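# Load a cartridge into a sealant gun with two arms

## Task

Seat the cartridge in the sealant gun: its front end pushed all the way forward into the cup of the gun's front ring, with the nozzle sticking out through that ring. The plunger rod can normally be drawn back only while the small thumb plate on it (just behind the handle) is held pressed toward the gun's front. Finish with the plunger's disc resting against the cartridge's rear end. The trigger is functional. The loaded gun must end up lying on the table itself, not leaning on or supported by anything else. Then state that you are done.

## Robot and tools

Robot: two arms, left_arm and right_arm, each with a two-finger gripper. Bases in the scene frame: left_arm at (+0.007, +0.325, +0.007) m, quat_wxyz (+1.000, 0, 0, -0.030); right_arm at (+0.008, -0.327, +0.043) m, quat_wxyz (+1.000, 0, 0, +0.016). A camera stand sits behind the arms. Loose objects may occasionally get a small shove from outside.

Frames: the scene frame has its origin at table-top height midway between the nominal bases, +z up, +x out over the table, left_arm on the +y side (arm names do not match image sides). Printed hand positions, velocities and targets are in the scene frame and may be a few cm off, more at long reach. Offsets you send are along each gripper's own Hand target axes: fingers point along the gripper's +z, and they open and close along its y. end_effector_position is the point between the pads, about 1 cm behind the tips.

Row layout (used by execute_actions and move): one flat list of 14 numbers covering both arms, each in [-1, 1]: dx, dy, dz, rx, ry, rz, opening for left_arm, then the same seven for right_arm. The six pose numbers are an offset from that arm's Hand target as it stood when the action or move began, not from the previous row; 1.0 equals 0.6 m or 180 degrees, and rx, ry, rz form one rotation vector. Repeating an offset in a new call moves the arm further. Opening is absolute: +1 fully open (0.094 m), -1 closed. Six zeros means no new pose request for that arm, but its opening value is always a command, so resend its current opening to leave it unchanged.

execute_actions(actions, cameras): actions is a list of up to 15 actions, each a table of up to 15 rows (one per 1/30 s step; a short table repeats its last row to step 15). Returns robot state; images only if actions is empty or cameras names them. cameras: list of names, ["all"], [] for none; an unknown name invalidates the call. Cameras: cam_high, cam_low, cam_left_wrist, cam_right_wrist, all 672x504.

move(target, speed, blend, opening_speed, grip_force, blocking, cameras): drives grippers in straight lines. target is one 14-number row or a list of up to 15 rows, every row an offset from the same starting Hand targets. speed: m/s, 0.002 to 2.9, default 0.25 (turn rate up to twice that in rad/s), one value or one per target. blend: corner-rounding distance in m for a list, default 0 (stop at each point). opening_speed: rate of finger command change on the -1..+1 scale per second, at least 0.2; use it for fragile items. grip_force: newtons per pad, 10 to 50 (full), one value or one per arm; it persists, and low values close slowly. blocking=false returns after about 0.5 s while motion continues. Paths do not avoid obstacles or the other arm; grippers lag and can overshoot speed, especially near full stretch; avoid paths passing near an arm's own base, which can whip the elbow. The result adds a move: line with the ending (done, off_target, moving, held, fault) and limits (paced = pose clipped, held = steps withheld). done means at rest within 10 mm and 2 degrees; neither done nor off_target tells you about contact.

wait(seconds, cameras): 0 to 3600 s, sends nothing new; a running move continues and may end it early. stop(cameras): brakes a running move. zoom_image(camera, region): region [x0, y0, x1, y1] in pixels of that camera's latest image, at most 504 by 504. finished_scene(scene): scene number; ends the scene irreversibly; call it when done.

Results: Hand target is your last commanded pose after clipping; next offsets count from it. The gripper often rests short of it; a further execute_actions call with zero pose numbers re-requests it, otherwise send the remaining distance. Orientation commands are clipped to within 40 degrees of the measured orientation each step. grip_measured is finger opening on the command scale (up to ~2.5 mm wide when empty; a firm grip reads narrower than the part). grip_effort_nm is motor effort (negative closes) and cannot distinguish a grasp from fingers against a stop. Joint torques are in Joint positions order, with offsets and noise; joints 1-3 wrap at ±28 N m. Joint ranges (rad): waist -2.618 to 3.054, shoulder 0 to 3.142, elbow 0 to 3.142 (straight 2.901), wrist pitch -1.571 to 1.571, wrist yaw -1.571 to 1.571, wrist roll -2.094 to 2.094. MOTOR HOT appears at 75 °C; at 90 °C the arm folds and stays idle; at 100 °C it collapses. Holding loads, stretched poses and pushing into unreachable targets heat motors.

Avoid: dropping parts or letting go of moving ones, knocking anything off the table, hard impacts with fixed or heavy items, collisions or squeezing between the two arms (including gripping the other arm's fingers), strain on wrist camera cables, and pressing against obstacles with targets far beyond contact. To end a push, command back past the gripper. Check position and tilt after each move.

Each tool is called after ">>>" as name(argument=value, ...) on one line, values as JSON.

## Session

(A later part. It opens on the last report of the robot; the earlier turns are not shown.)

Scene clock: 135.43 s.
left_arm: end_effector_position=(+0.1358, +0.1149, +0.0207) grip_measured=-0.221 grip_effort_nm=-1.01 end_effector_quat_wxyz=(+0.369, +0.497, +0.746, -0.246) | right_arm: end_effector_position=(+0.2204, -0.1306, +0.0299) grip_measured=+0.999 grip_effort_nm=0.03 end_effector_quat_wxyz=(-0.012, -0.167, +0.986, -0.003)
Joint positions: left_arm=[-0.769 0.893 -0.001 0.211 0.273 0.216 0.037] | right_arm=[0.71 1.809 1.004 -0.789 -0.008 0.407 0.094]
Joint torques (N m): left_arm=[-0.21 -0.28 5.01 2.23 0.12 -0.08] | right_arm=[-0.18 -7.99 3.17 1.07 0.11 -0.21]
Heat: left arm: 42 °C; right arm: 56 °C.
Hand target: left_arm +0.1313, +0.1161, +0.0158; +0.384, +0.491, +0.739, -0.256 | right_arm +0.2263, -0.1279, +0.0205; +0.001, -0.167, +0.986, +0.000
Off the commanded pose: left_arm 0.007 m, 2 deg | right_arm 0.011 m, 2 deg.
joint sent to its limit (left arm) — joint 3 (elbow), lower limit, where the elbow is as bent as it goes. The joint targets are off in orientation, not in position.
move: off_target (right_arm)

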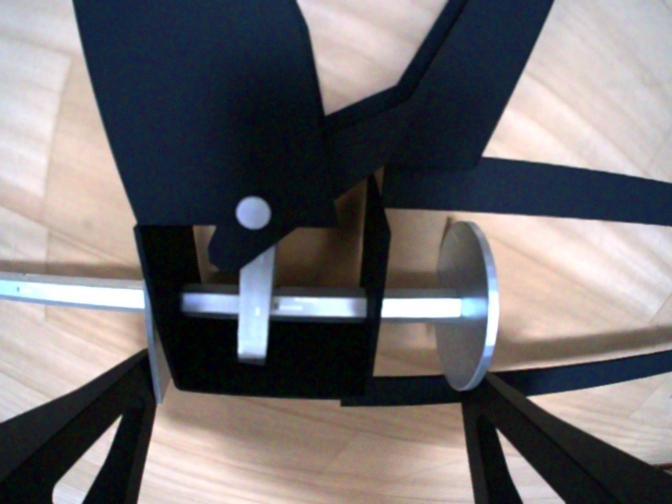

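>>> move(target=[0,0,0,0,0,0,-0.5,0,0,-0.07,0,0,0,1.0], speed=0.15, cameras=["cam_right_wrist"])

Scene clock: 138.47 s.
left_arm: end_effector_position=(+0.1356, +0.1148, +0.0207) grip_measured=-0.221 grip_effort_nm=-1.00 end_effector_quat_wxyz=(+0.369, +0.497, +0.746, -0.246) | right_arm: end_effector_position=(+0.2179, -0.1327, +0.0503) grip_measured=+0.999 grip_effort_nm=0.03 end_effector_quat_wxyz=(-0.018, -0.166, +0.986, -0.006)
Joint positions: left_arm=[-0.769 0.893 -0.001 0.211 0.274 0.215 0.037] | right_arm=[0.71 1.769 1.046 -0.885 -0.009 0.407 0.094]
Joint torques (N m): left_arm=[-0.14 -0.61 5.16 2.27 0.12 -0.02] | right_arm=[-0.17 -12.03 6.68 0.18 0.13 -0.21]
Heat: left arm: 42 °C; right arm: 56 °C.
Hand target: left_arm +0.1313, +0.1161, +0.0158; +0.384, +0.491, +0.739, -0.256 | right_arm +0.2262, -0.1279, +0.0625; +0.001, -0.167, +0.986, +0.000
Off the commanded pose: left_arm 0.007 m, 2 deg | right_arm 0.016 m, 2 deg.
joint sent to its limit (left arm) — joint 3 (elbow), lower limit, where the elbow is as bent as it goes. The joint targets are off in orientation, not in position.
move: off_target (right_arm)

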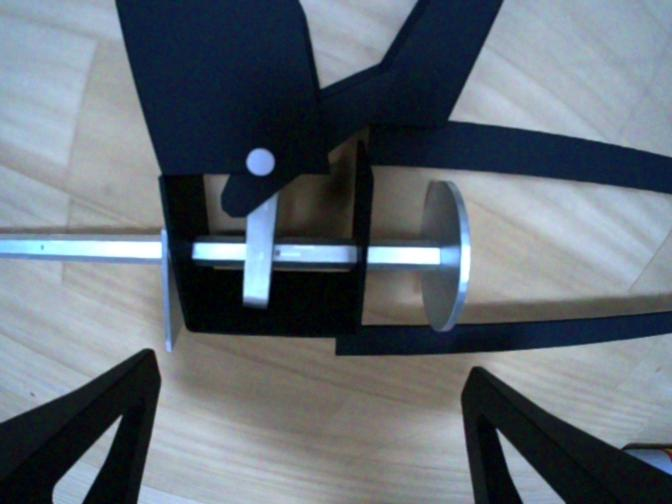

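>>> move(target=[0,0,0,0,0,0,-0.5,-0.015,0.0083,-0.0,0,0,0,1.0], speed=0.1)

>>> move(target=[0,0,0,0,0,0,-0.5,0,0,0.045,0,0,0,1.0], speed=0.1, cameras=["cam_right_wrist"])

Scene clock: 142.27 s.
left_arm: end_effector_position=(+0.1356, +0.1148, +0.0207) grip_measured=-0.221 grip_effort_nm=-1.01 end_effector_quat_wxyz=(+0.369, +0.497, +0.746, -0.246) | right_arm: end_effector_position=(+0.2277, -0.1238, +0.0590) grip_measured=+0.999 grip_effort_nm=0.03 end_effector_quat_wxyz=(-0.005, -0.167, +0.986, +0.002)
Joint positions: left_arm=[-0.769 0.893 -0.001 0.211 0.274 0.215 0.037] | right_arm=[0.71 1.774 1.091 -0.895 -0.009 0.407 0.094]
Joint torques (N m): left_arm=[-0.17 -0.65 5.24 2.23 0.12 -0.02] | right_arm=[0.18 -9.05 6.82 0.27 0.12 -0.17]
Heat: left arm: 42 °C; right arm: 56 °C.
Hand target: left_arm +0.1313, +0.1161, +0.0158; +0.384, +0.491, +0.739, -0.256 | right_arm +0.2331, -0.1202, +0.0626; +0.001, -0.167, +0.986, +0.000
Off the commanded pose: left_arm 0.007 m, 2 deg | right_arm 0.007 m, 1 deg.
joint sent to its limit (left arm) — joint 3 (elbow), lower limit, where the elbow is as bent as it goes. The joint targets are off in orientation, not in position.
move: done

Scene clock: 143.30 s.
left_arm: end_effector_position=(+0.1356, +0.1148, +0.0207) grip_measured=-0.221 grip_effort_nm=-1.01 end_effector_quat_wxyz=(+0.369, +0.497, +0.746, -0.246) | right_arm: end_effector_position=(+0.2306, -0.1211, +0.0389) grip_measured=+0.999 grip_effort_nm=0.03 end_effector_quat_wxyz=(-0.006, -0.167, +0.986, +0.001)
Joint positions: left_arm=[-0.769 0.893 -0.001 0.211 0.274 0.215 0.037] | right_arm=[0.71 1.825 1.066 -0.82 -0.009 0.407 0.094]
Joint torques (N m): left_arm=[-0.12 -0.69 4.93 2.21 0.18 -0.05] | right_arm=[0.14 -9.54 4.11 0.66 0.12 -0.18]
Heat: left arm: 42 °C; right arm: 56 °C.
Hand target: left_arm +0.1313, +0.1161, +0.0158; +0.384, +0.491, +0.739, -0.256 | right_arm +0.2331, -0.1202, +0.0355; +0.001, -0.167, +0.986, +0.000
Off the commanded pose: left_arm 0.007 m, 2 deg | right_arm 0.004 m, 1 deg.
joint sent to its limit (left arm) — joint 3 (elbow), lower limit, where the elbow is as bent as it goes. The joint targets are off in orientation, not in position.
move: done

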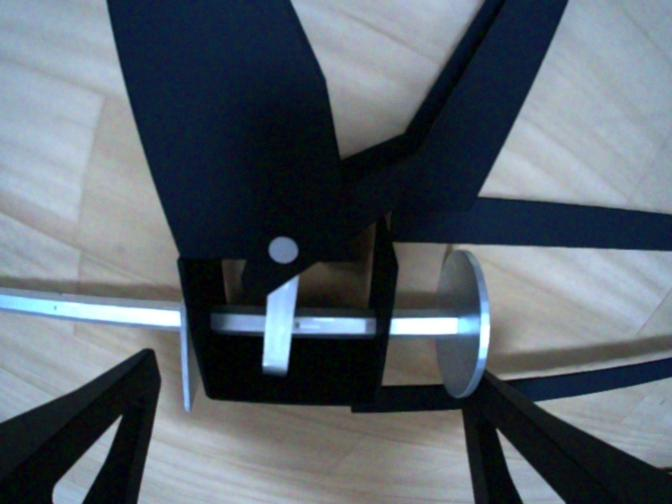

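>>> move(target=[[0,0,0,0,0,0,-0.5,-0.006,-0.005,0,0,0,-0.01,1.0],[0,0,0,0,0,0,-0.5,-0.006,-0.005,0.023,0,0,-0.01,1.0]], speed=0.08, cameras=["cam_right_wrist"])

Scene clock: 148.13 s.
left_arm: end_effector_position=(+0.1356, +0.1148, +0.0207) grip_measured=-0.221 grip_effort_nm=-1.01 end_effector_quat_wxyz=(+0.368, +0.497, +0.746, -0.246) | right_arm: end_effector_position=(+0.2308, -0.1226, +0.0257) grip_measured=+0.999 grip_effort_nm=0.03 end_effector_quat_wxyz=(-0.011, -0.183, +0.983, -0.002)
Joint positions: left_arm=[-0.769 0.893 -0.001 0.211 0.274 0.215 0.037] | right_arm=[0.705 1.859 1.05 -0.782 -0.009 0.369 0.094]
Joint torques (N m): left_arm=[-0.1 -0.64 5.08 2.23 0.11 -0.05] | right_arm=[-0.76 -9.68 3.97 0.77 0.13 -0.24]
Heat: left arm: 42 °C; right arm: 56 °C.
Hand target: left_arm +0.1313, +0.1161, +0.0158; +0.384, +0.491, +0.739, -0.256 | right_arm +0.2376, -0.1219, +0.0218; +0.001, -0.183, +0.983, +0.000
Off the commanded pose: left_arm 0.007 m, 2 deg | right_arm 0.008 m, 1 deg.
joint sent to its limit (left arm) — joint 3 (elbow), lower limit, where the elbow is as bent as it goes. The joint targets are off in orientation, not in position.
move: done

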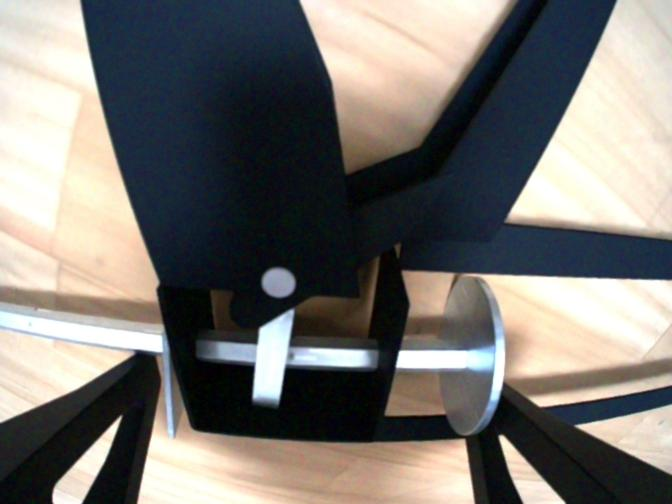

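>>> move(target=[0,0,0,0,0,0,-0.5,0,0,0,0,0,0,0.0], speed=0.1, grip_force=50, cameras=["cam_right_wrist"])

Scene clock: 148.97 s.
left_arm: end_effector_position=(+0.1323, +0.1186, +0.0143) grip_measured=-0.221 grip_effort_nm=-1.01 end_effector_quat_wxyz=(+0.357, +0.498, +0.752, -0.243) | right_arm: end_effector_position=(+0.2338, -0.1293, +0.0250) grip_measured=+0.182 grip_effort_nm=-1.07 end_effector_quat_wxyz=(-0.007, -0.186, +0.982, -0.016)
Joint positions: left_arm=[-0.769 0.896 -0.008 0.196 0.274 0.215 0.037] | right_arm=[0.698 1.86 1.048 -0.787 0.019 0.356 0.056]
Joint torques (N m): left_arm=[-0.13 -0.88 5.83 2.39 0.13 -0.04] | right_arm=[-0.09 -9.69 4.16 0.81 -0.15 -0.11]
Heat: left arm: 42 °C; right arm: 56 °C.
Hand target: left_arm +0.1314, +0.1160, +0.0159; +0.384, +0.491, +0.739, -0.256 | right_arm +0.2375, -0.1220, +0.0217; +0.001, -0.183, +0.983, +0.000
Off the commanded pose: left_arm 0.003 m, 4 deg | right_arm 0.009 m, 2 deg.
joint sent to its limit (left arm) — joint 3 (elbow), lower limit, where the elbow is as bent as it goes. The joint targets are off in orientation, not in position.
move: done

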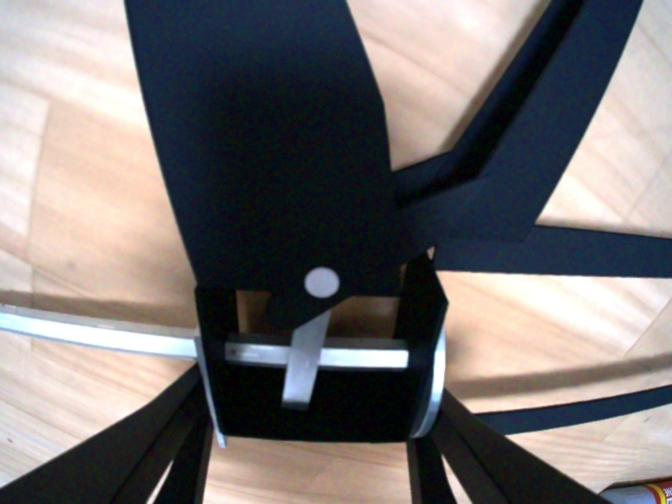

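>>> move(target=[[0,0,0,0,0,0,-0.5,0,0,0,0,0,0,1.0],[0,0,0,0,0,0,-0.5,0,0,-0.14,0,0,0,1.0],[0,0,0,0,0,0,-0.5,0.3442,-0.5414,-0.1805,0,0,0.62,1.0]], speed=[0.3, 0.25, 0.45], blend=[0, 0.03, 0], cameras=["cam_right_wrist", "cam_high"])

Scene clock: 154.37 s.
left_arm: end_effector_position=(+0.1327, +0.1180, +0.0151) grip_measured=-0.221 grip_effort_nm=-1.01 end_effector_quat_wxyz=(+0.359, +0.498, +0.751, -0.244) | right_arm: end_effector_position=(+0.1555, -0.4923, +0.1240) grip_measured=+0.999 grip_effort_nm=0.03 end_effector_quat_wxyz=(-0.011, +0.704, +0.710, -0.002)
Joint positions: left_arm=[-0.769 0.896 -0.008 0.201 0.274 0.214 0.037] | right_arm=[-0.869 1.415 0.994 -1.172 0.005 0.726 0.094]
Joint torques (N m): left_arm=[-0.13 -0.76 5.61 2.32 0.14 -0.04] | right_arm=[-0.64 -5.42 7.46 0.36 0 -0.08]
Heat: left arm: 43 °C; right arm: 56 °C.
Hand target: left_arm +0.1313, +0.1160, +0.0159; +0.384, +0.491, +0.739, -0.256 | right_arm +0.1614, -0.4993, +0.1300; +0.001, +0.710, +0.704, +0.001
Off the commanded pose: left_arm 0.002 m, 3 deg | right_arm 0.011 m, 2 deg.
joint sent to its limit (left arm) — joint 3 (elbow), lower limit, where the elbow is as bent as it goes. The joint targets are off in orientation, not in position.
move: off_target (right_arm)
Images, in order (width x height): cam_high 672x504, cam_right_wrist 672x504.

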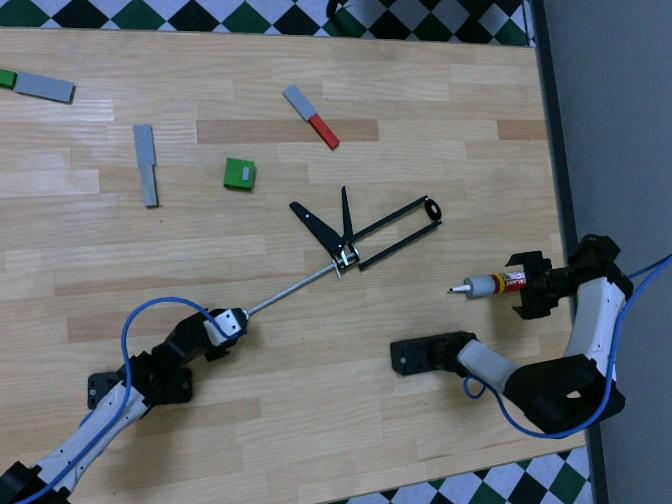

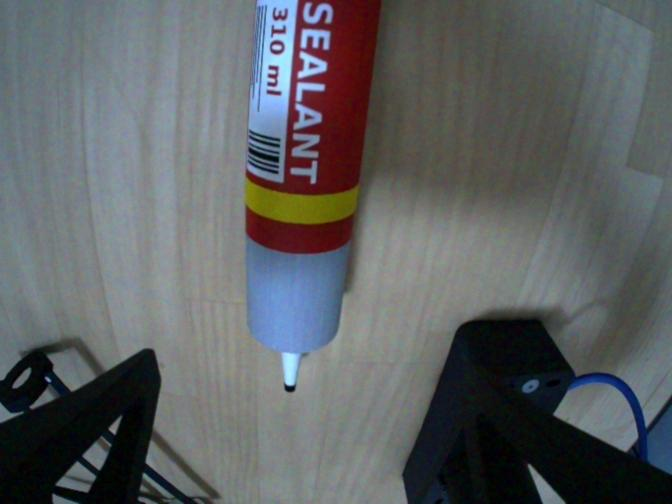

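>>> move(target=[[0,0,0,0,0,0,-0.5,-0.0577,0.0163,0.03,0,0,0.0167,1.0],[0,0,0,0,0,0,-0.5,-0.0577,0.0163,0.168,0,0,0.0167,1.0]], speed=[0.2, 0.18], blend=[0.015, 0], cameras=["cam_right_wrist"])

Scene clock: 158.73 s.
left_arm: end_effector_position=(+0.1327, +0.1180, +0.0151) grip_measured=-0.221 grip_effort_nm=-1.01 end_effector_quat_wxyz=(+0.359, +0.498, +0.751, -0.244) | right_arm: end_effector_position=(+0.1708, -0.5325, +0.0335) grip_measured=+0.999 grip_effort_nm=0.03 end_effector_quat_wxyz=(-0.001, +0.726, +0.688, -0.002)
Joint positions: left_arm=[-0.769 0.896 -0.008 0.201 0.274 0.214 0.037] | right_arm=[-0.93 1.689 0.874 -0.759 0.003 0.727 0.094]
Joint torques (N m): left_arm=[-0.21 -0.62 5.63 2.34 0.11 -0.03] | right_arm=[-0.61 -7.36 3.9 0.63 0 -0.14]
Heat: left arm: 43 °C; right arm: 55 °C.
Hand target: left_arm +0.1313, +0.1160, +0.0159; +0.384, +0.491, +0.739, -0.256 | right_arm +0.1711, -0.5339, +0.0291; +0.001, +0.729, +0.685, +0.001
Off the commanded pose: left_arm 0.002 m, 3 deg | right_arm 0.005 m, 1 deg.
joint sent to its limit (left arm) — joint 3 (elbow), lower limit, where the elbow is as bent as it goes. The joint targets are off in orientation, not in position.
move: done

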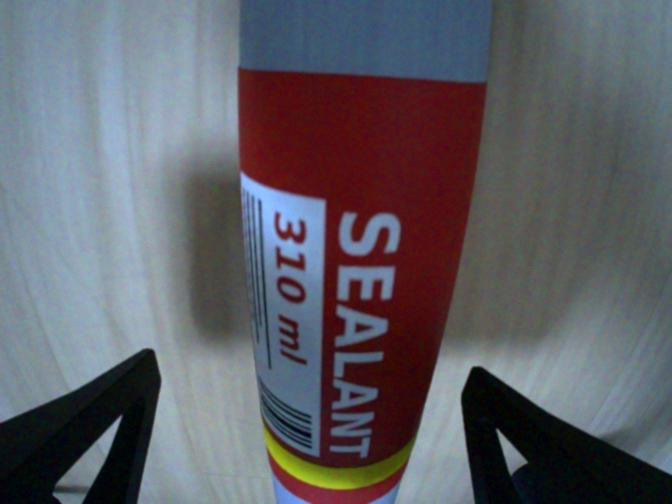

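>>> move(target=[[0,0,0,0,0,0,-0.5,0,-0.015,0.005,0,0,0,1.0],[0,0,0,0,0,0,-0.5,0,-0.015,0.005,0,0,0,-0.1]], speed=0.1, grip_force=50, cameras=["cam_right_wrist"])

Scene clock: 160.40 s.
left_arm: end_effector_position=(+0.1327, +0.1180, +0.0151) grip_measured=-0.221 grip_effort_nm=-1.01 end_effector_quat_wxyz=(+0.359, +0.498, +0.751, -0.244) | right_arm: end_effector_position=(+0.1613, -0.5305, +0.0272) grip_measured=+0.011 grip_effort_nm=-1.08 end_effector_quat_wxyz=(-0.008, +0.729, +0.685, +0.000)
Joint positions: left_arm=[-0.769 0.896 -0.008 0.201 0.274 0.214 0.037] | right_arm=[-0.955 1.689 0.844 -0.741 0.002 0.71 0.047]
Joint torques (N m): left_arm=[-0.23 -0.75 5.68 2.32 0.13 -0.04] | right_arm=[-0.66 -8.54 3.78 0.61 0.02 -0.26]
Heat: left arm: 43 °C; right arm: 55 °C.
Hand target: left_arm +0.1313, +0.1160, +0.0159; +0.384, +0.491, +0.739, -0.256 | right_arm +0.1621, -0.5334, +0.0261; +0.001, +0.728, +0.685, +0.001
Off the commanded pose: left_arm 0.002 m, 3 deg | right_arm 0.003 m, 1 deg.
joint sent to its limit (left arm) — joint 3 (elbow), lower limit, where the elbow is as bent as it goes. The joint targets are off in orientation, not in position.
move: done

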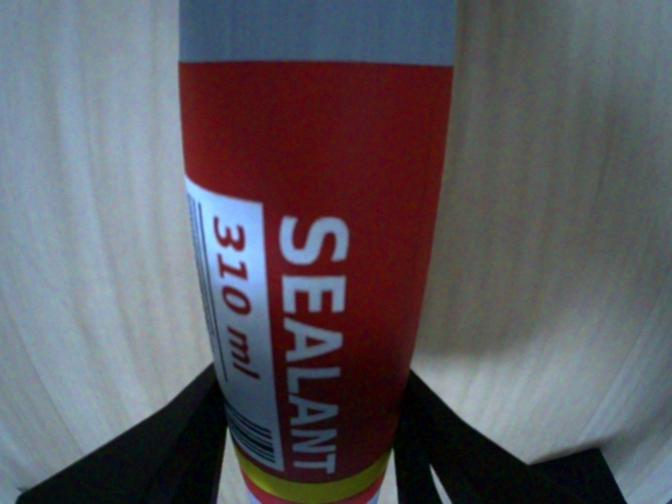

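>>> move(target=[[0,0,0,0,0,0,-0.5,0,0,-0.14,0,0,0,-0.1],[0,0,0,0,0,0,-0.5,0.2359,0.216,-0.215,0,0,-0.556,-0.1],[0,0,0,0,0,0,-0.5,0.5468,0.1653,-0.215,0,0,0.863,-0.1]], speed=[0.25, 0.5, 0.5], blend=[0.03, 0.04, 0], cameras=["cam_high"])

>>> zoom_image(camera="cam_high", region=[310, 180, 480, 310])

Scene clock: 167.23 s.
left_arm: end_effector_position=(+0.1327, +0.1180, +0.0151) grip_measured=-0.221 grip_effort_nm=-1.01 end_effector_quat_wxyz=(+0.359, +0.498, +0.751, -0.244) | right_arm: end_effector_position=(+0.2737, -0.2167, +0.1438) grip_measured=+0.011 grip_effort_nm=-1.08 end_effector_quat_wxyz=(+0.013, +0.821, -0.571, -0.006)
Joint positions: left_arm=[-0.769 0.896 -0.008 0.201 0.274 0.214 0.037] | right_arm=[0.364 1.663 1.313 -1.25 0.004 -1.529 0.047]
Joint torques (N m): left_arm=[-0.32 -0.77 5.71 2.33 0.11 -0.03] | right_arm=[0.25 -9.25 8.39 0.06 -0.1 -0.3]
Heat: left arm: 43 °C; right arm: 55 °C.
Hand target: left_arm +0.1313, +0.1160, +0.0159; +0.384, +0.491, +0.739, -0.256 | right_arm +0.2810, -0.2122, +0.1553; +0.000, +0.825, -0.566, +0.001
Off the commanded pose: left_arm 0.002 m, 3 deg | right_arm 0.014 m, 2 deg.
joint sent to its limit (left arm) — joint 3 (elbow), lower limit, where the elbow is as bent as it goes. The joint targets are off in orientation, not in position.
move: off_target (right_arm)

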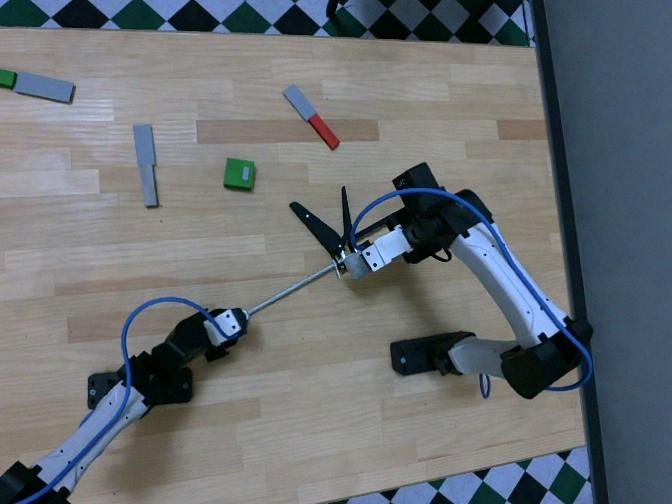

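Scaled by 2.965 from the camera's image (finer frame: 960x720).

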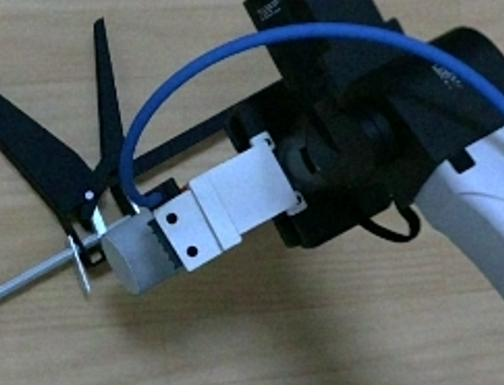

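>>> move(target=[0,0,0,0,0,0,-0.5,-0.06,0.002,0.0838,0,-0.0861,-0.0061,-0.1], speed=0.2, cameras=["cam_low", "cam_right_wrist"])

Scene clock: 172.23 s.
left_arm: end_effector_position=(+0.1327, +0.1180, +0.0151) grip_measured=-0.221 grip_effort_nm=-1.01 end_effector_quat_wxyz=(+0.359, +0.498, +0.751, -0.244) | right_arm: end_effector_position=(+0.2651, -0.1842, +0.1027) grip_measured=+0.011 grip_effort_nm=-1.08 end_effector_quat_wxyz=(-0.058, +0.823, -0.556, -0.101)
Joint positions: left_arm=[-0.769 0.896 -0.008 0.201 0.274 0.214 0.037] | right_arm=[0.339 1.702 1.172 -1.06 -0.232 -1.586 0.047]
Joint torques (N m): left_arm=[-0.2 -0.83 5.76 2.32 0.13 -0.06] | right_arm=[-0.76 -9.78 4.88 0.42 -0.61 -0.29]
Heat: left arm: 43 °C; right arm: 55 °C.
Hand target: left_arm +0.1313, +0.1160, +0.0159; +0.384, +0.491, +0.739, -0.256 | right_arm +0.2670, -0.1790, +0.1050; -0.077, +0.823, -0.552, -0.110
Off the commanded pose: left_arm 0.002 m, 3 deg | right_arm 0.006 m, 2 deg.
joint sent to its limit (left arm) — joint 3 (elbow), lower limit, where the elbow is as bent as it goes. The joint targets are off in orientation, not in position.
move: done

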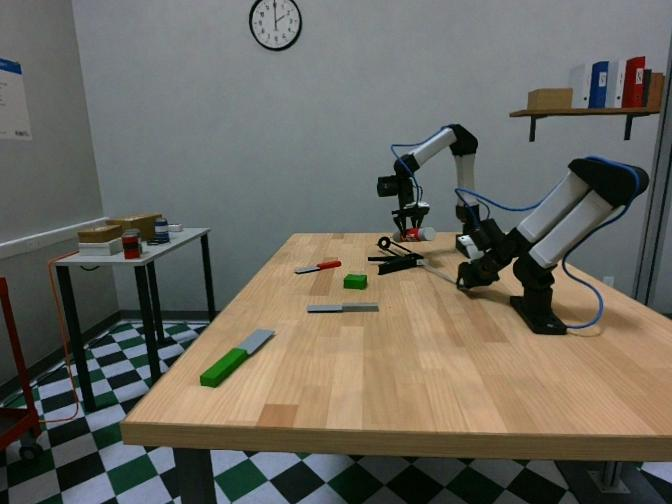

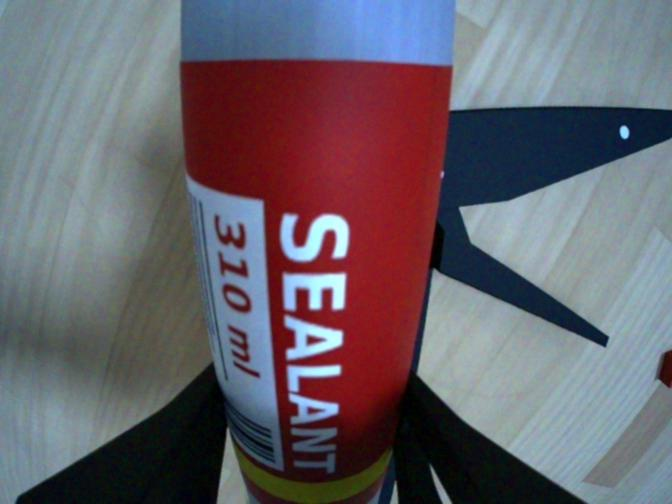

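>>> move(target=[0,0,0,0,0,0,-0.5,0.0017,-0.0083,0.0527,0,-0.012,0,-0.1], speed=0.15, cameras=["cam_high", "cam_right_wrist"])

>>> zoom_image(camera="cam_high", region=[320, 170, 480, 290])

Scene clock: 178.63 s.
left_arm: end_effector_position=(+0.1327, +0.1180, +0.0151) grip_measured=-0.221 grip_effort_nm=-1.01 end_effector_quat_wxyz=(+0.359, +0.498, +0.751, -0.244) | right_arm: end_effector_position=(+0.2665, -0.1772, +0.0701) grip_measured=+0.011 grip_effort_nm=-1.07 end_effector_quat_wxyz=(-0.066, +0.821, -0.555, -0.117)
Joint positions: left_arm=[-0.769 0.896 -0.008 0.201 0.274 0.214 0.037] | right_arm=[0.339 1.767 1.104 -0.933 -0.267 -1.586 0.047]
Joint torques (N m): left_arm=[-0.06 -0.75 5.74 2.34 0.12 -0.01] | right_arm=[-0.38 -10.56 4.9 0.39 -0.65 -0.24]
Heat: left arm: 44 °C; right arm: 56 °C.
Hand target: left_arm +0.1313, +0.1160, +0.0159; +0.384, +0.491, +0.739, -0.256 | right_arm +0.2690, -0.1702, +0.0743; -0.087, +0.820, -0.551, -0.126
Off the commanded pose: left_arm 0.002 m, 3 deg | right_arm 0.009 m, 3 deg.
joint sent to its limit (left arm) — joint 3 (elbow), lower limit, where the elbow is as bent as it goes. The joint targets are off in orientation, not in position.
move: off_target (right_arm)

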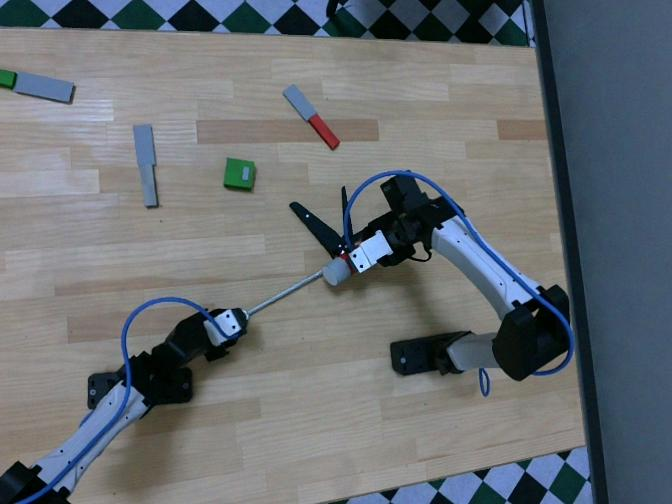

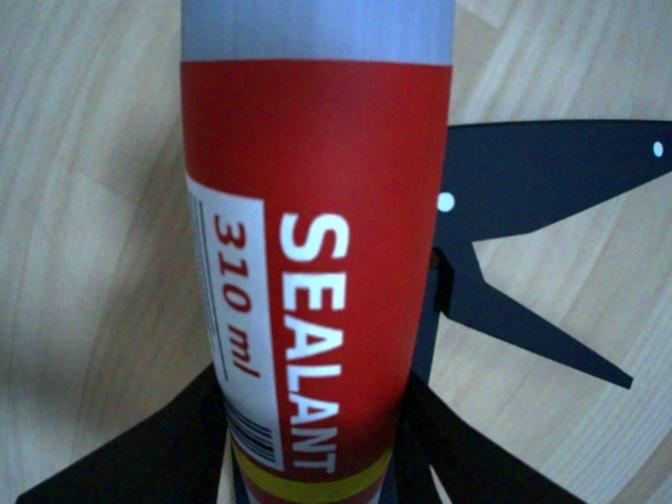

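Scaled by 3.150 from the camera's image (finer frame: 960x720).

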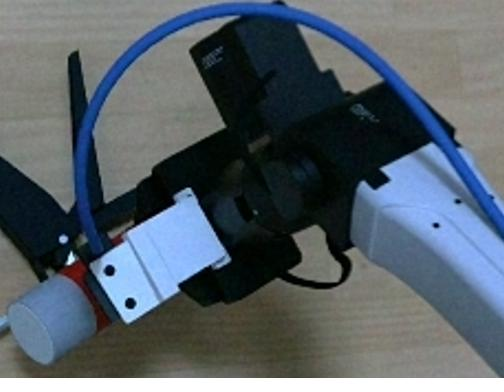

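>>> move(target=[0,0,0,0,0,0,-0.5,0.0305,0,-0.0027,0,0,0,-0.1], speed=0.1, cameras=["cam_left_wrist"])

Scene clock: 180.40 s.
left_arm: end_effector_position=(+0.1327, +0.1180, +0.0151) grip_measured=-0.221 grip_effort_nm=-1.01 end_effector_quat_wxyz=(+0.359, +0.498, +0.751, -0.244) | right_arm: end_effector_position=(+0.2743, -0.1925, +0.0676) grip_measured=+0.011 grip_effort_nm=-1.08 end_effector_quat_wxyz=(-0.070, +0.820, -0.556, -0.116)
Joint positions: left_arm=[-0.769 0.896 -0.008 0.201 0.274 0.214 0.037] | right_arm=[0.28 1.777 1.104 -0.932 -0.27 -1.643 0.047]
Joint torques (N m): left_arm=[-0.14 -0.88 5.74 2.31 0.14 -0.02] | right_arm=[-0.35 -10.09 4.83 0.32 -0.61 -0.3]
Heat: left arm: 44 °C; right arm: 55 °C.
Hand target: left_arm +0.1313, +0.1160, +0.0159; +0.384, +0.491, +0.739, -0.256 | right_arm +0.2758, -0.1867, +0.0703; -0.087, +0.820, -0.551, -0.126
Off the commanded pose: left_arm 0.002 m, 3 deg | right_arm 0.007 m, 2 deg.
joint sent to its limit (left arm) — joint 3 (elbow), lower limit, where the elbow is as bent as it goes. The joint targets are off in orientation, not in position.
move: done

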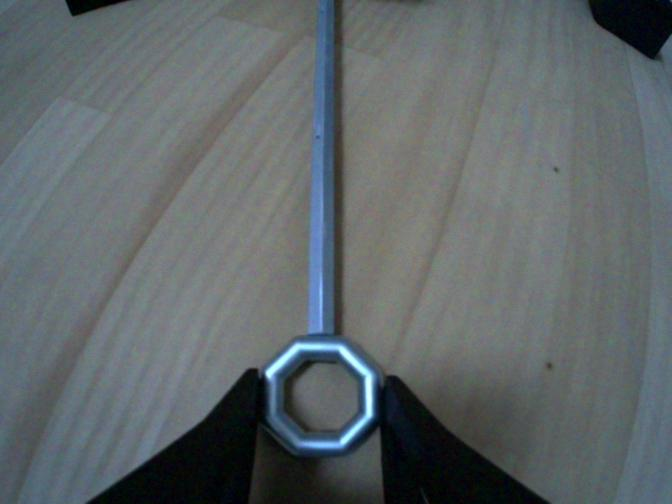

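>>> move(target=[0,0,0,0,0,0,-0.5,0.0494,0.0005,-0.0096,0,0,0,-0.1], speed=0.06, cameras=["cam_right_wrist", "cam_high"])

>>> zoom_image(camera="cam_high", region=[360, 160, 480, 250])

Scene clock: 182.23 s.
left_arm: end_effector_position=(+0.1327, +0.1179, +0.0152) grip_measured=-0.221 grip_effort_nm=-1.01 end_effector_quat_wxyz=(+0.359, +0.498, +0.751, -0.244) | right_arm: end_effector_position=(+0.2836, -0.2188, +0.0609) grip_measured=+0.011 grip_effort_nm=-1.08 end_effector_quat_wxyz=(-0.073, +0.821, -0.553, -0.117)
Joint positions: left_arm=[-0.769 0.896 -0.008 0.201 0.274 0.214 0.037] | right_arm=[0.184 1.801 1.104 -0.932 -0.271 -1.748 0.047]
Joint torques (N m): left_arm=[-0.27 -0.9 5.72 2.3 0.11 -0.02] | right_arm=[-0.65 -10.09 6 0.01 -0.57 -0.26]
Heat: left arm: 44 °C; right arm: 55 °C.
Hand target: left_arm +0.1313, +0.1160, +0.0159; +0.384, +0.491, +0.739, -0.256 | right_arm +0.2868, -0.2146, +0.0668; -0.087, +0.820, -0.551, -0.126
Off the commanded pose: left_arm 0.002 m, 3 deg | right_arm 0.008 m, 2 deg.
joint sent to its limit (left arm) — joint 3 (elbow), lower limit, where the elbow is as bent as it goes. The joint targets are off in orientation, not in position.
move: done
Images, in order (width x height): cam_high 672x504, cam_right_wrist 672x504.

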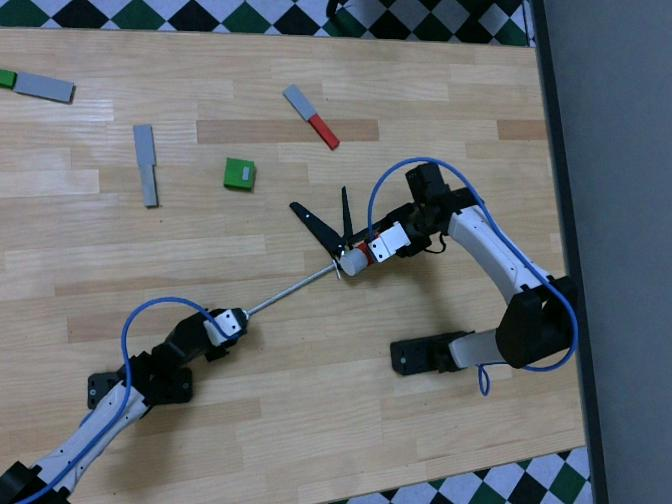

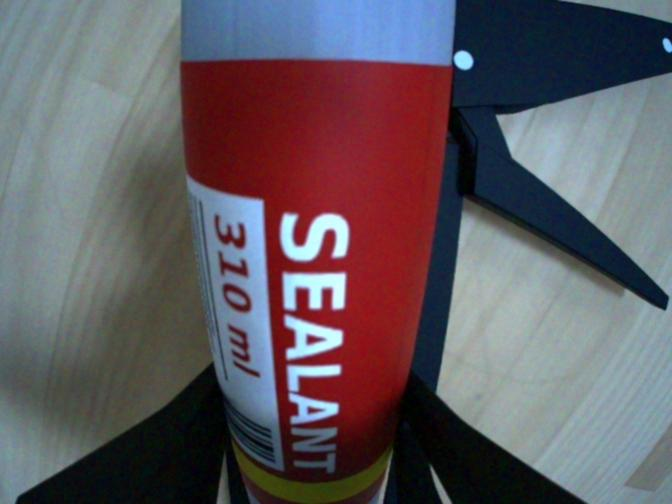

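Scaled by 4.200 from the camera's image (finer frame: 960x720).

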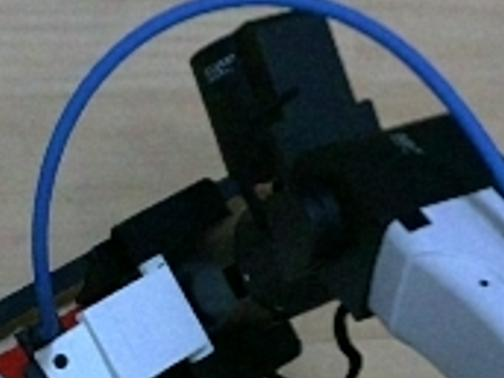

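>>> move(target=[0,0,0,0,0,0,-0.5,0.0277,-0.0043,-0.0115,0,0,-0.0044,-0.1], speed=0.06)

Scene clock: 184.53 s.
left_arm: end_effector_position=(+0.1326, +0.1179, +0.0152) grip_measured=-0.221 grip_effort_nm=-1.01 end_effector_quat_wxyz=(+0.359, +0.498, +0.751, -0.245) | right_arm: end_effector_position=(+0.2903, -0.2345, +0.0581) grip_measured=+0.011 grip_effort_nm=-1.08 end_effector_quat_wxyz=(-0.074, +0.824, -0.548, -0.119)
Joint positions: left_arm=[-0.769 0.896 -0.008 0.201 0.275 0.214 0.037] | right_arm=[0.127 1.824 1.12 -0.942 -0.271 -1.819 0.047]
Joint torques (N m): left_arm=[-0.09 -0.58 5.65 2.33 0.15 -0.02] | right_arm=[-0.51 -10.32 7.45 -0.27 -0.54 -0.29]
Heat: left arm: 44 °C; right arm: 55 °C.
Hand target: left_arm +0.1313, +0.1160, +0.0159; +0.384, +0.491, +0.739, -0.256 | right_arm +0.2961, -0.2303, +0.0684; -0.088, +0.824, -0.545, -0.125
Off the commanded pose: left_arm 0.002 m, 3 deg | right_arm 0.013 m, 2 deg.
joint sent to its limit (left arm) — joint 3 (elbow), lower limit, where the elbow is as bent as it goes. The joint targets are off in orientation, not in position.
move: off_target (right_arm)

>>> move(target=[0,0,0,0,0,0,-0.5,0.0215,-0.0013,-0.0147,0,0,0,-0.1], speed=0.06, cameras=["cam_right_wrist"])

Scene clock: 186.37 s.
left_arm: end_effector_position=(+0.1335, +0.1166, +0.0172) grip_measured=-0.221 grip_effort_nm=-1.01 end_effector_quat_wxyz=(+0.363, +0.497, +0.748, -0.246) | right_arm: end_effector_position=(+0.2917, -0.2411, +0.0633) grip_measured=+0.011 grip_effort_nm=-1.08 end_effector_quat_wxyz=(-0.079, +0.825, -0.544, -0.134)
Joint positions: left_arm=[-0.769 0.896 -0.008 0.212 0.276 0.214 0.037] | right_arm=[0.091 1.839 1.154 -0.991 -0.295 -1.868 0.047]
Joint torques (N m): left_arm=[-0.03 -0.79 5.72 2.23 0.1 -0.05] | right_arm=[-1.32 -10.52 7.65 -0.21 -0.27 -0.26]
Heat: left arm: 44 °C; right arm: 55 °C.
Hand target: left_arm +0.1314, +0.1160, +0.0159; +0.384, +0.491, +0.739, -0.256 | right_arm +0.3025, -0.2438, +0.0729; -0.088, +0.824, -0.545, -0.125
Off the commanded pose: left_arm 0.003 m, 3 deg | right_arm 0.015 m, 1 deg.
joint sent to its limit (left arm) — joint 3 (elbow), lower limit, where the elbow is as bent as it goes. The joint targets are off in orientation, not in position.
move: off_target (right_arm)

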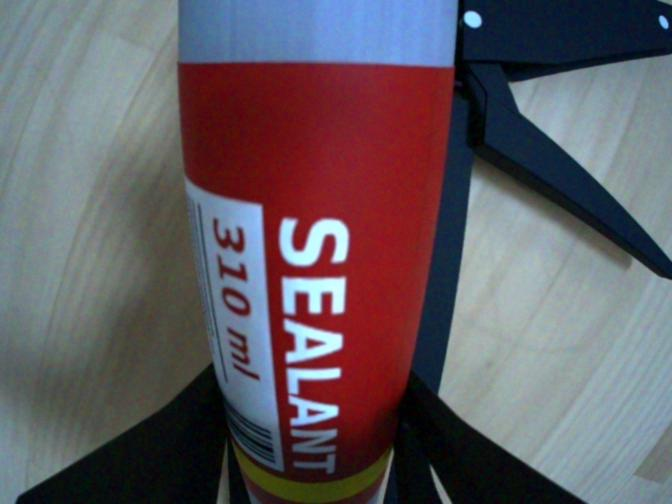

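>>> move(target=[[0,0,0,0,0,0,-0.5,0.0081,0,0.0254,0,0.03,0,-0.1],[0,0,0,0,0,0,-0.5,0.0156,0,0.0492,0,0.058,0,-0.1]], speed=0.05, cameras=["cam_high", "cam_right_wrist"])

>>> zoom_image(camera="cam_high", region=[320, 170, 480, 290])

Scene clock: 190.40 s.
left_arm: end_effector_position=(+0.1340, +0.1160, +0.0181) grip_measured=-0.221 grip_effort_nm=-1.01 end_effector_quat_wxyz=(+0.365, +0.497, +0.747, -0.247) | right_arm: end_effector_position=(+0.2928, -0.2377, +0.0475) grip_measured=+0.011 grip_effort_nm=-1.08 end_effector_quat_wxyz=(-0.042, +0.832, -0.547, -0.085)
Joint positions: left_arm=[-0.769 0.896 -0.008 0.217 0.277 0.213 0.037] | right_arm=[0.168 1.839 1.108 -0.903 -0.179 -1.784 0.047]
Joint torques (N m): left_arm=[-0.23 -0.55 5.65 2.21 0.07 -0.02] | right_arm=[0.39 -10.58 3.23 0.83 0.37 -0.02]
Heat: left arm: 44 °C; right arm: 55 °C.
Hand target: left_arm +0.1314, +0.1160, +0.0159; +0.384, +0.491, +0.739, -0.256 | right_arm +0.3028, -0.2437, +0.0419; -0.038, +0.832, -0.551, -0.050
Off the commanded pose: left_arm 0.003 m, 3 deg | right_arm 0.013 m, 4 deg.
joint sent to its limit (left arm) — joint 3 (elbow), lower limit, where the elbow is as bent as it goes. The joint targets are off in orientation, not in position.
move: off_target (right_arm)

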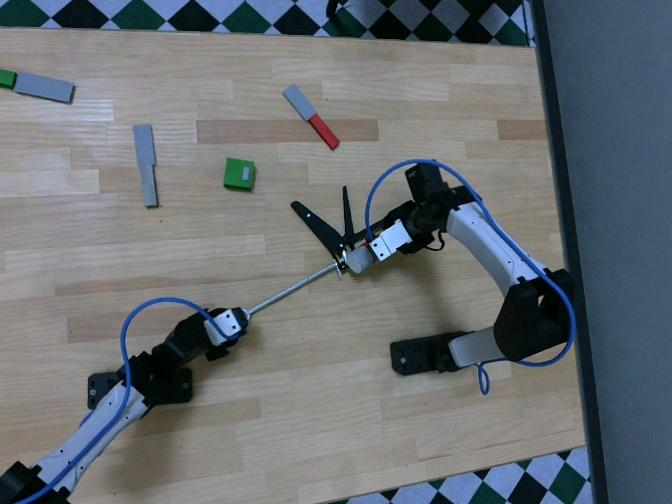

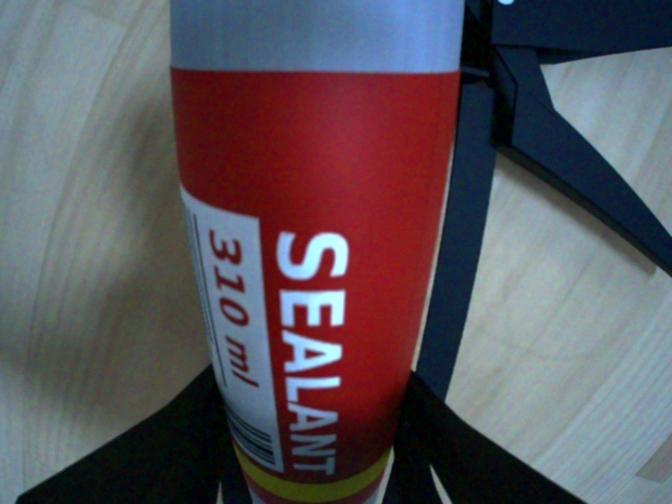

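Scaled by 3.150 from the camera's image (finer frame: 960x720).

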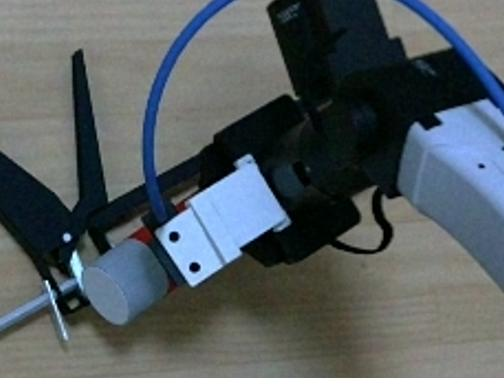

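>>> zoom_image(camera="cam_high", region=[325, 215, 405, 285])

Scaled by 6.300 from the camera's image (finer frame: 960x720).

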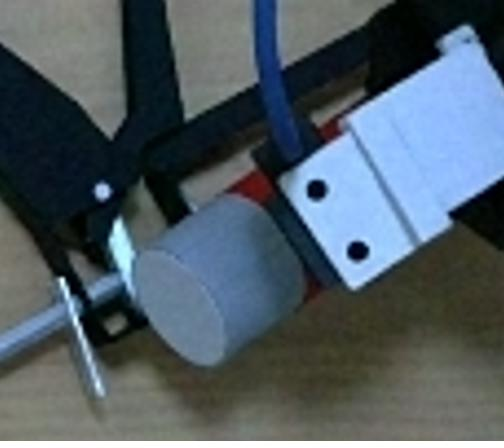

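>>> move(target=[0,0,0,0,0,0,-0.5,-0.0442,-0.0083,-0.0348,0,-0.046,0,-0.1], speed=0.06, cameras=["cam_right_wrist"])

Scene clock: 199.10 s.
left_arm: end_effector_position=(+0.1340, +0.1160, +0.0181) grip_measured=-0.221 grip_effort_nm=-1.01 end_effector_quat_wxyz=(+0.365, +0.497, +0.747, -0.247) | right_arm: end_effector_position=(+0.2910, -0.2295, +0.0521) grip_measured=+0.011 grip_effort_nm=-1.08 end_effector_quat_wxyz=(-0.057, +0.828, -0.547, -0.105)
Joint positions: left_arm=[-0.769 0.896 -0.008 0.217 0.277 0.213 0.037] | right_arm=[0.168 1.839 1.121 -0.923 -0.229 -1.782 0.047]
Joint torques (N m): left_arm=[-0.08 -0.77 5.81 2.15 0.12 -0.03] | right_arm=[0.42 -11.56 7.49 -0.14 -0.59 -0.11]
Heat: left arm: 44 °C; right arm: 55 °C.
Hand target: left_arm +0.1314, +0.1160, +0.0159; +0.384, +0.491, +0.739, -0.256 | right_arm +0.2978, -0.2200, +0.0659; -0.077, +0.826, -0.547, -0.110
Off the commanded pose: left_arm 0.003 m, 3 deg | right_arm 0.018 m, 2 deg.
joint sent to its limit (left arm) — joint 3 (elbow), lower limit, where the elbow is as bent as it goes. The joint targets are off in orientation, not in position.
move: off_target (right_arm)

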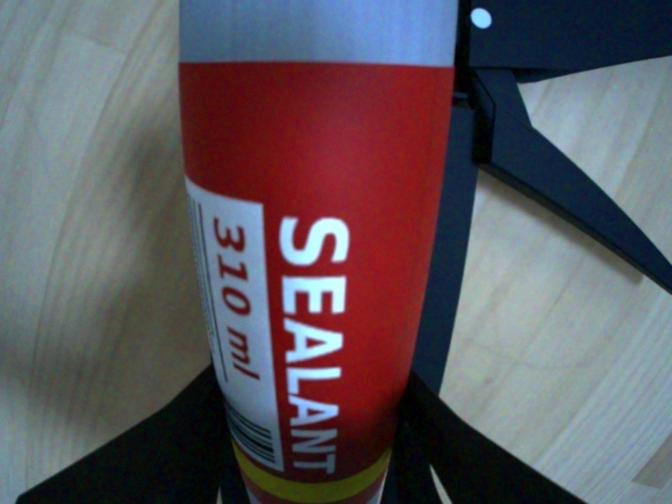

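>>> move(target=[0,0,0,0,0,0,-0.5,-0.0142,-0.0105,-0.0065,0,0,0,-0.1], speed=0.1)

Scene clock: 200.10 s.
left_arm: end_effector_position=(+0.1339, +0.1161, +0.0180) grip_measured=-0.221 grip_effort_nm=-1.01 end_effector_quat_wxyz=(+0.365, +0.496, +0.748, -0.248) | right_arm: end_effector_position=(+0.2937, -0.2211, +0.0595) grip_measured=+0.011 grip_effort_nm=-1.08 end_effector_quat_wxyz=(-0.057, +0.828, -0.548, -0.104)
Joint positions: left_arm=[-0.769 0.896 -0.008 0.216 0.277 0.21 0.037] | right_arm=[0.193 1.839 1.154 -0.949 -0.23 -1.754 0.047]
Joint torques (N m): left_arm=[-0.2 -0.69 5.79 2.18 0.1 0.02] | right_arm=[0.51 -11.17 7.68 -0.11 -0.6 -0.12]
Heat: left arm: 44 °C; right arm: 55 °C.
Hand target: left_arm +0.1313, +0.1161, +0.0159; +0.384, +0.491, +0.739, -0.256 | right_arm +0.3009, -0.2108, +0.0721; -0.078, +0.827, -0.547, -0.110
Off the commanded pose: left_arm 0.003 m, 3 deg | right_arm 0.018 m, 2 deg.
joint sent to its limit (left arm) — joint 3 (elbow), lower limit, where the elbow is as bent as it goes. The joint targets are off in orientation, not in position.
move: off_target (right_arm)

>>> move(target=[0,0,0,0,0,0,-0.5,0.055,0.0035,-0.011,0,0,0,-0.1], speed=0.06, cameras=["cam_right_wrist"])

Scene clock: 201.83 s.
left_arm: end_effector_position=(+0.1351, +0.1148, +0.0201) grip_measured=-0.221 grip_effort_nm=-1.01 end_effector_quat_wxyz=(+0.370, +0.495, +0.746, -0.249) | right_arm: end_effector_position=(+0.2993, -0.2392, +0.0618) grip_measured=+0.011 grip_effort_nm=-1.08 end_effector_quat_wxyz=(-0.067, +0.826, -0.546, -0.121)
Joint positions: left_arm=[-0.769 0.896 -0.008 0.227 0.277 0.209 0.037] | right_arm=[0.112 1.86 1.183 -0.988 -0.262 -1.842 0.047]
Joint torques (N m): left_arm=[-0.06 -0.59 5.72 2.07 0.08 0.03] | right_arm=[-1.55 -10.44 7.54 -0.05 -0.22 -0.3]
Heat: left arm: 44 °C; right arm: 55 °C.
Hand target: left_arm +0.1314, +0.1160, +0.0159; +0.384, +0.491, +0.739, -0.256 | right_arm +0.3120, -0.2426, +0.0696; -0.078, +0.826, -0.547, -0.110
Off the commanded pose: left_arm 0.006 m, 2 deg | right_arm 0.015 m, 2 deg.
joint sent to its limit (left arm) — joint 3 (elbow), lower limit, where the elbow is as bent as it goes. The joint targets are off in orientation, not in position.
move: off_target (right_arm)

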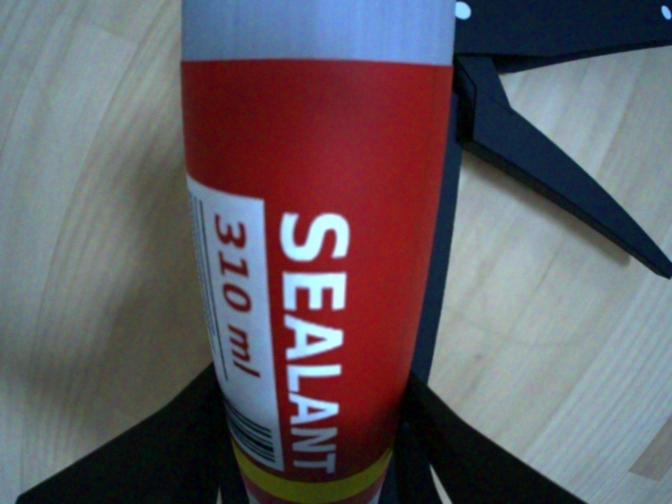

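>>> move(target=[[0,0,0,0,0,0,-0.5,-0.0008,-0.0066,0.0089,0,0,0,-0.1],[0,0,0,0,0,0,-0.5,0.0185,-0.0066,0.0035,0,0,0,-0.1]], speed=0.06)

Scene clock: 204.70 s.
left_arm: end_effector_position=(+0.1357, +0.1141, +0.0213) grip_measured=-0.221 grip_effort_nm=-1.00 end_effector_quat_wxyz=(+0.372, +0.495, +0.745, -0.250) | right_arm: end_effector_position=(+0.3013, -0.2415, +0.0575) grip_measured=+0.011 grip_effort_nm=-1.08 end_effector_quat_wxyz=(-0.070, +0.824, -0.545, -0.137)
Joint positions: left_arm=[-0.769 0.896 -0.008 0.234 0.277 0.209 0.037] | right_arm=[0.091 1.893 1.202 -0.999 -0.285 -1.867 0.047]
Joint torques (N m): left_arm=[-0.1 -0.54 5.76 2.01 0.11 0.06] | right_arm=[-1.95 -10.92 7.75 0.03 0.03 -0.31]
Heat: left arm: 44 °C; right arm: 55 °C.
Hand target: left_arm +0.1313, +0.1161, +0.0159; +0.384, +0.491, +0.739, -0.256 | right_arm +0.3197, -0.2503, +0.0647; -0.078, +0.827, -0.547, -0.110
Off the commanded pose: left_arm 0.007 m, 2 deg | right_arm 0.022 m, 3 deg.
joint sent to its limit (left arm) — joint 3 (elbow), lower limit, where the elbow is as bent as it goes. The joint targets are off in orientation, not in position.
move: off_target (right_arm)

>>> move(target=[0,0,0,0,0,0,-0.5,0.0015,-0.005,0.0302,0,0.053,0,-0.1], speed=0.06, cameras=["cam_right_wrist"])

Scene clock: 207.53 s.
left_arm: end_effector_position=(+0.1357, +0.1141, +0.0213) grip_measured=-0.221 grip_effort_nm=-1.00 end_effector_quat_wxyz=(+0.372, +0.493, +0.746, -0.251) | right_arm: end_effector_position=(+0.3030, -0.2366, +0.0484) grip_measured=+0.011 grip_effort_nm=-1.08 end_effector_quat_wxyz=(-0.032, +0.830, -0.549, -0.093)
Joint positions: left_arm=[-0.769 0.896 -0.008 0.234 0.277 0.204 0.037] | right_arm=[0.166 1.893 1.184 -0.949 -0.177 -1.783 0.047]
Joint torques (N m): left_arm=[-0.13 -0.47 5.72 2.06 0.1 0.12] | right_arm=[0.02 -12.14 4.25 0.85 0.55 -0.06]
Heat: left arm: 44 °C; right arm: 56 °C.
Hand target: left_arm +0.1313, +0.1161, +0.0159; +0.384, +0.491, +0.739, -0.256 | right_arm +0.3211, -0.2455, +0.0470; -0.032, +0.833, -0.551, -0.040
Off the commanded pose: left_arm 0.007 m, 2 deg | right_arm 0.020 m, 6 deg.
joint sent to its limit (left arm) — joint 3 (elbow), lower limit, where the elbow is as bent as it goes. The joint targets are off in orientation, not in position.
move: off_target (right_arm)

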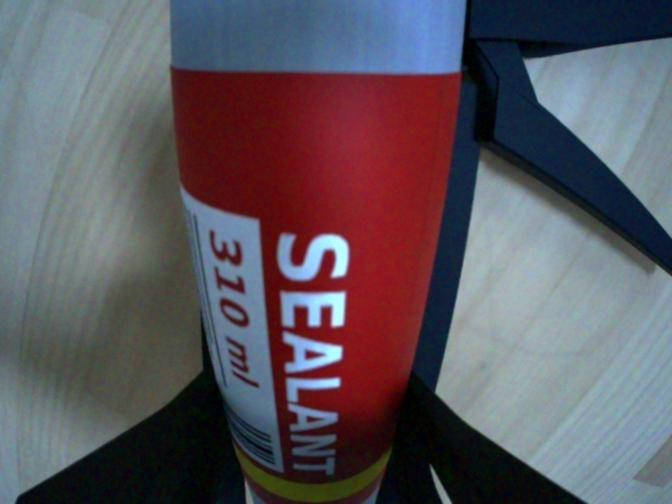

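>>> move(target=[0,0,0,0,0,0,-0.5,0.0072,0,0.0193,0,0,0,-0.1], speed=0.06, cameras=["cam_right_wrist"])

Scene clock: 209.67 s.
left_arm: end_effector_position=(+0.1357, +0.1141, +0.0213) grip_measured=-0.221 grip_effort_nm=-1.01 end_effector_quat_wxyz=(+0.372, +0.492, +0.746, -0.251) | right_arm: end_effector_position=(+0.3030, -0.2366, +0.0477) grip_measured=+0.011 grip_effort_nm=-1.08 end_effector_quat_wxyz=(-0.033, +0.830, -0.549, -0.092)
Joint positions: left_arm=[-0.769 0.896 -0.008 0.234 0.277 0.204 0.037] | right_arm=[0.166 1.893 1.181 -0.945 -0.177 -1.783 0.047]
Joint torques (N m): left_arm=[-0.16 -0.65 5.89 2.03 0.09 0.08] | right_arm=[-0.8 -9.8 2.96 1.24 0.57 -0.17]
Heat: left arm: 44 °C; right arm: 56 °C.
Hand target: left_arm +0.1313, +0.1161, +0.0159; +0.384, +0.491, +0.739, -0.256 | right_arm +0.3224, -0.2484, +0.0351; -0.032, +0.833, -0.551, -0.041
Off the commanded pose: left_arm 0.007 m, 2 deg | right_arm 0.026 m, 6 deg.
joint sent to its limit (left arm) — joint 3 (elbow), lower limit, where the elbow is as bent as it goes. The joint targets are off in orientation, not in position.
move: off_target (right_arm)

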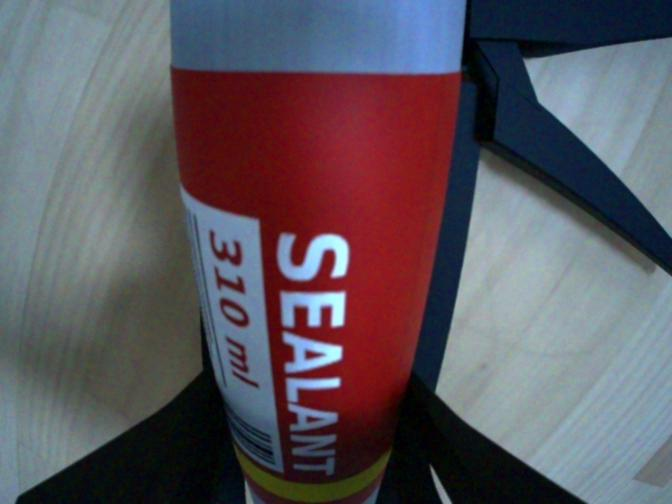

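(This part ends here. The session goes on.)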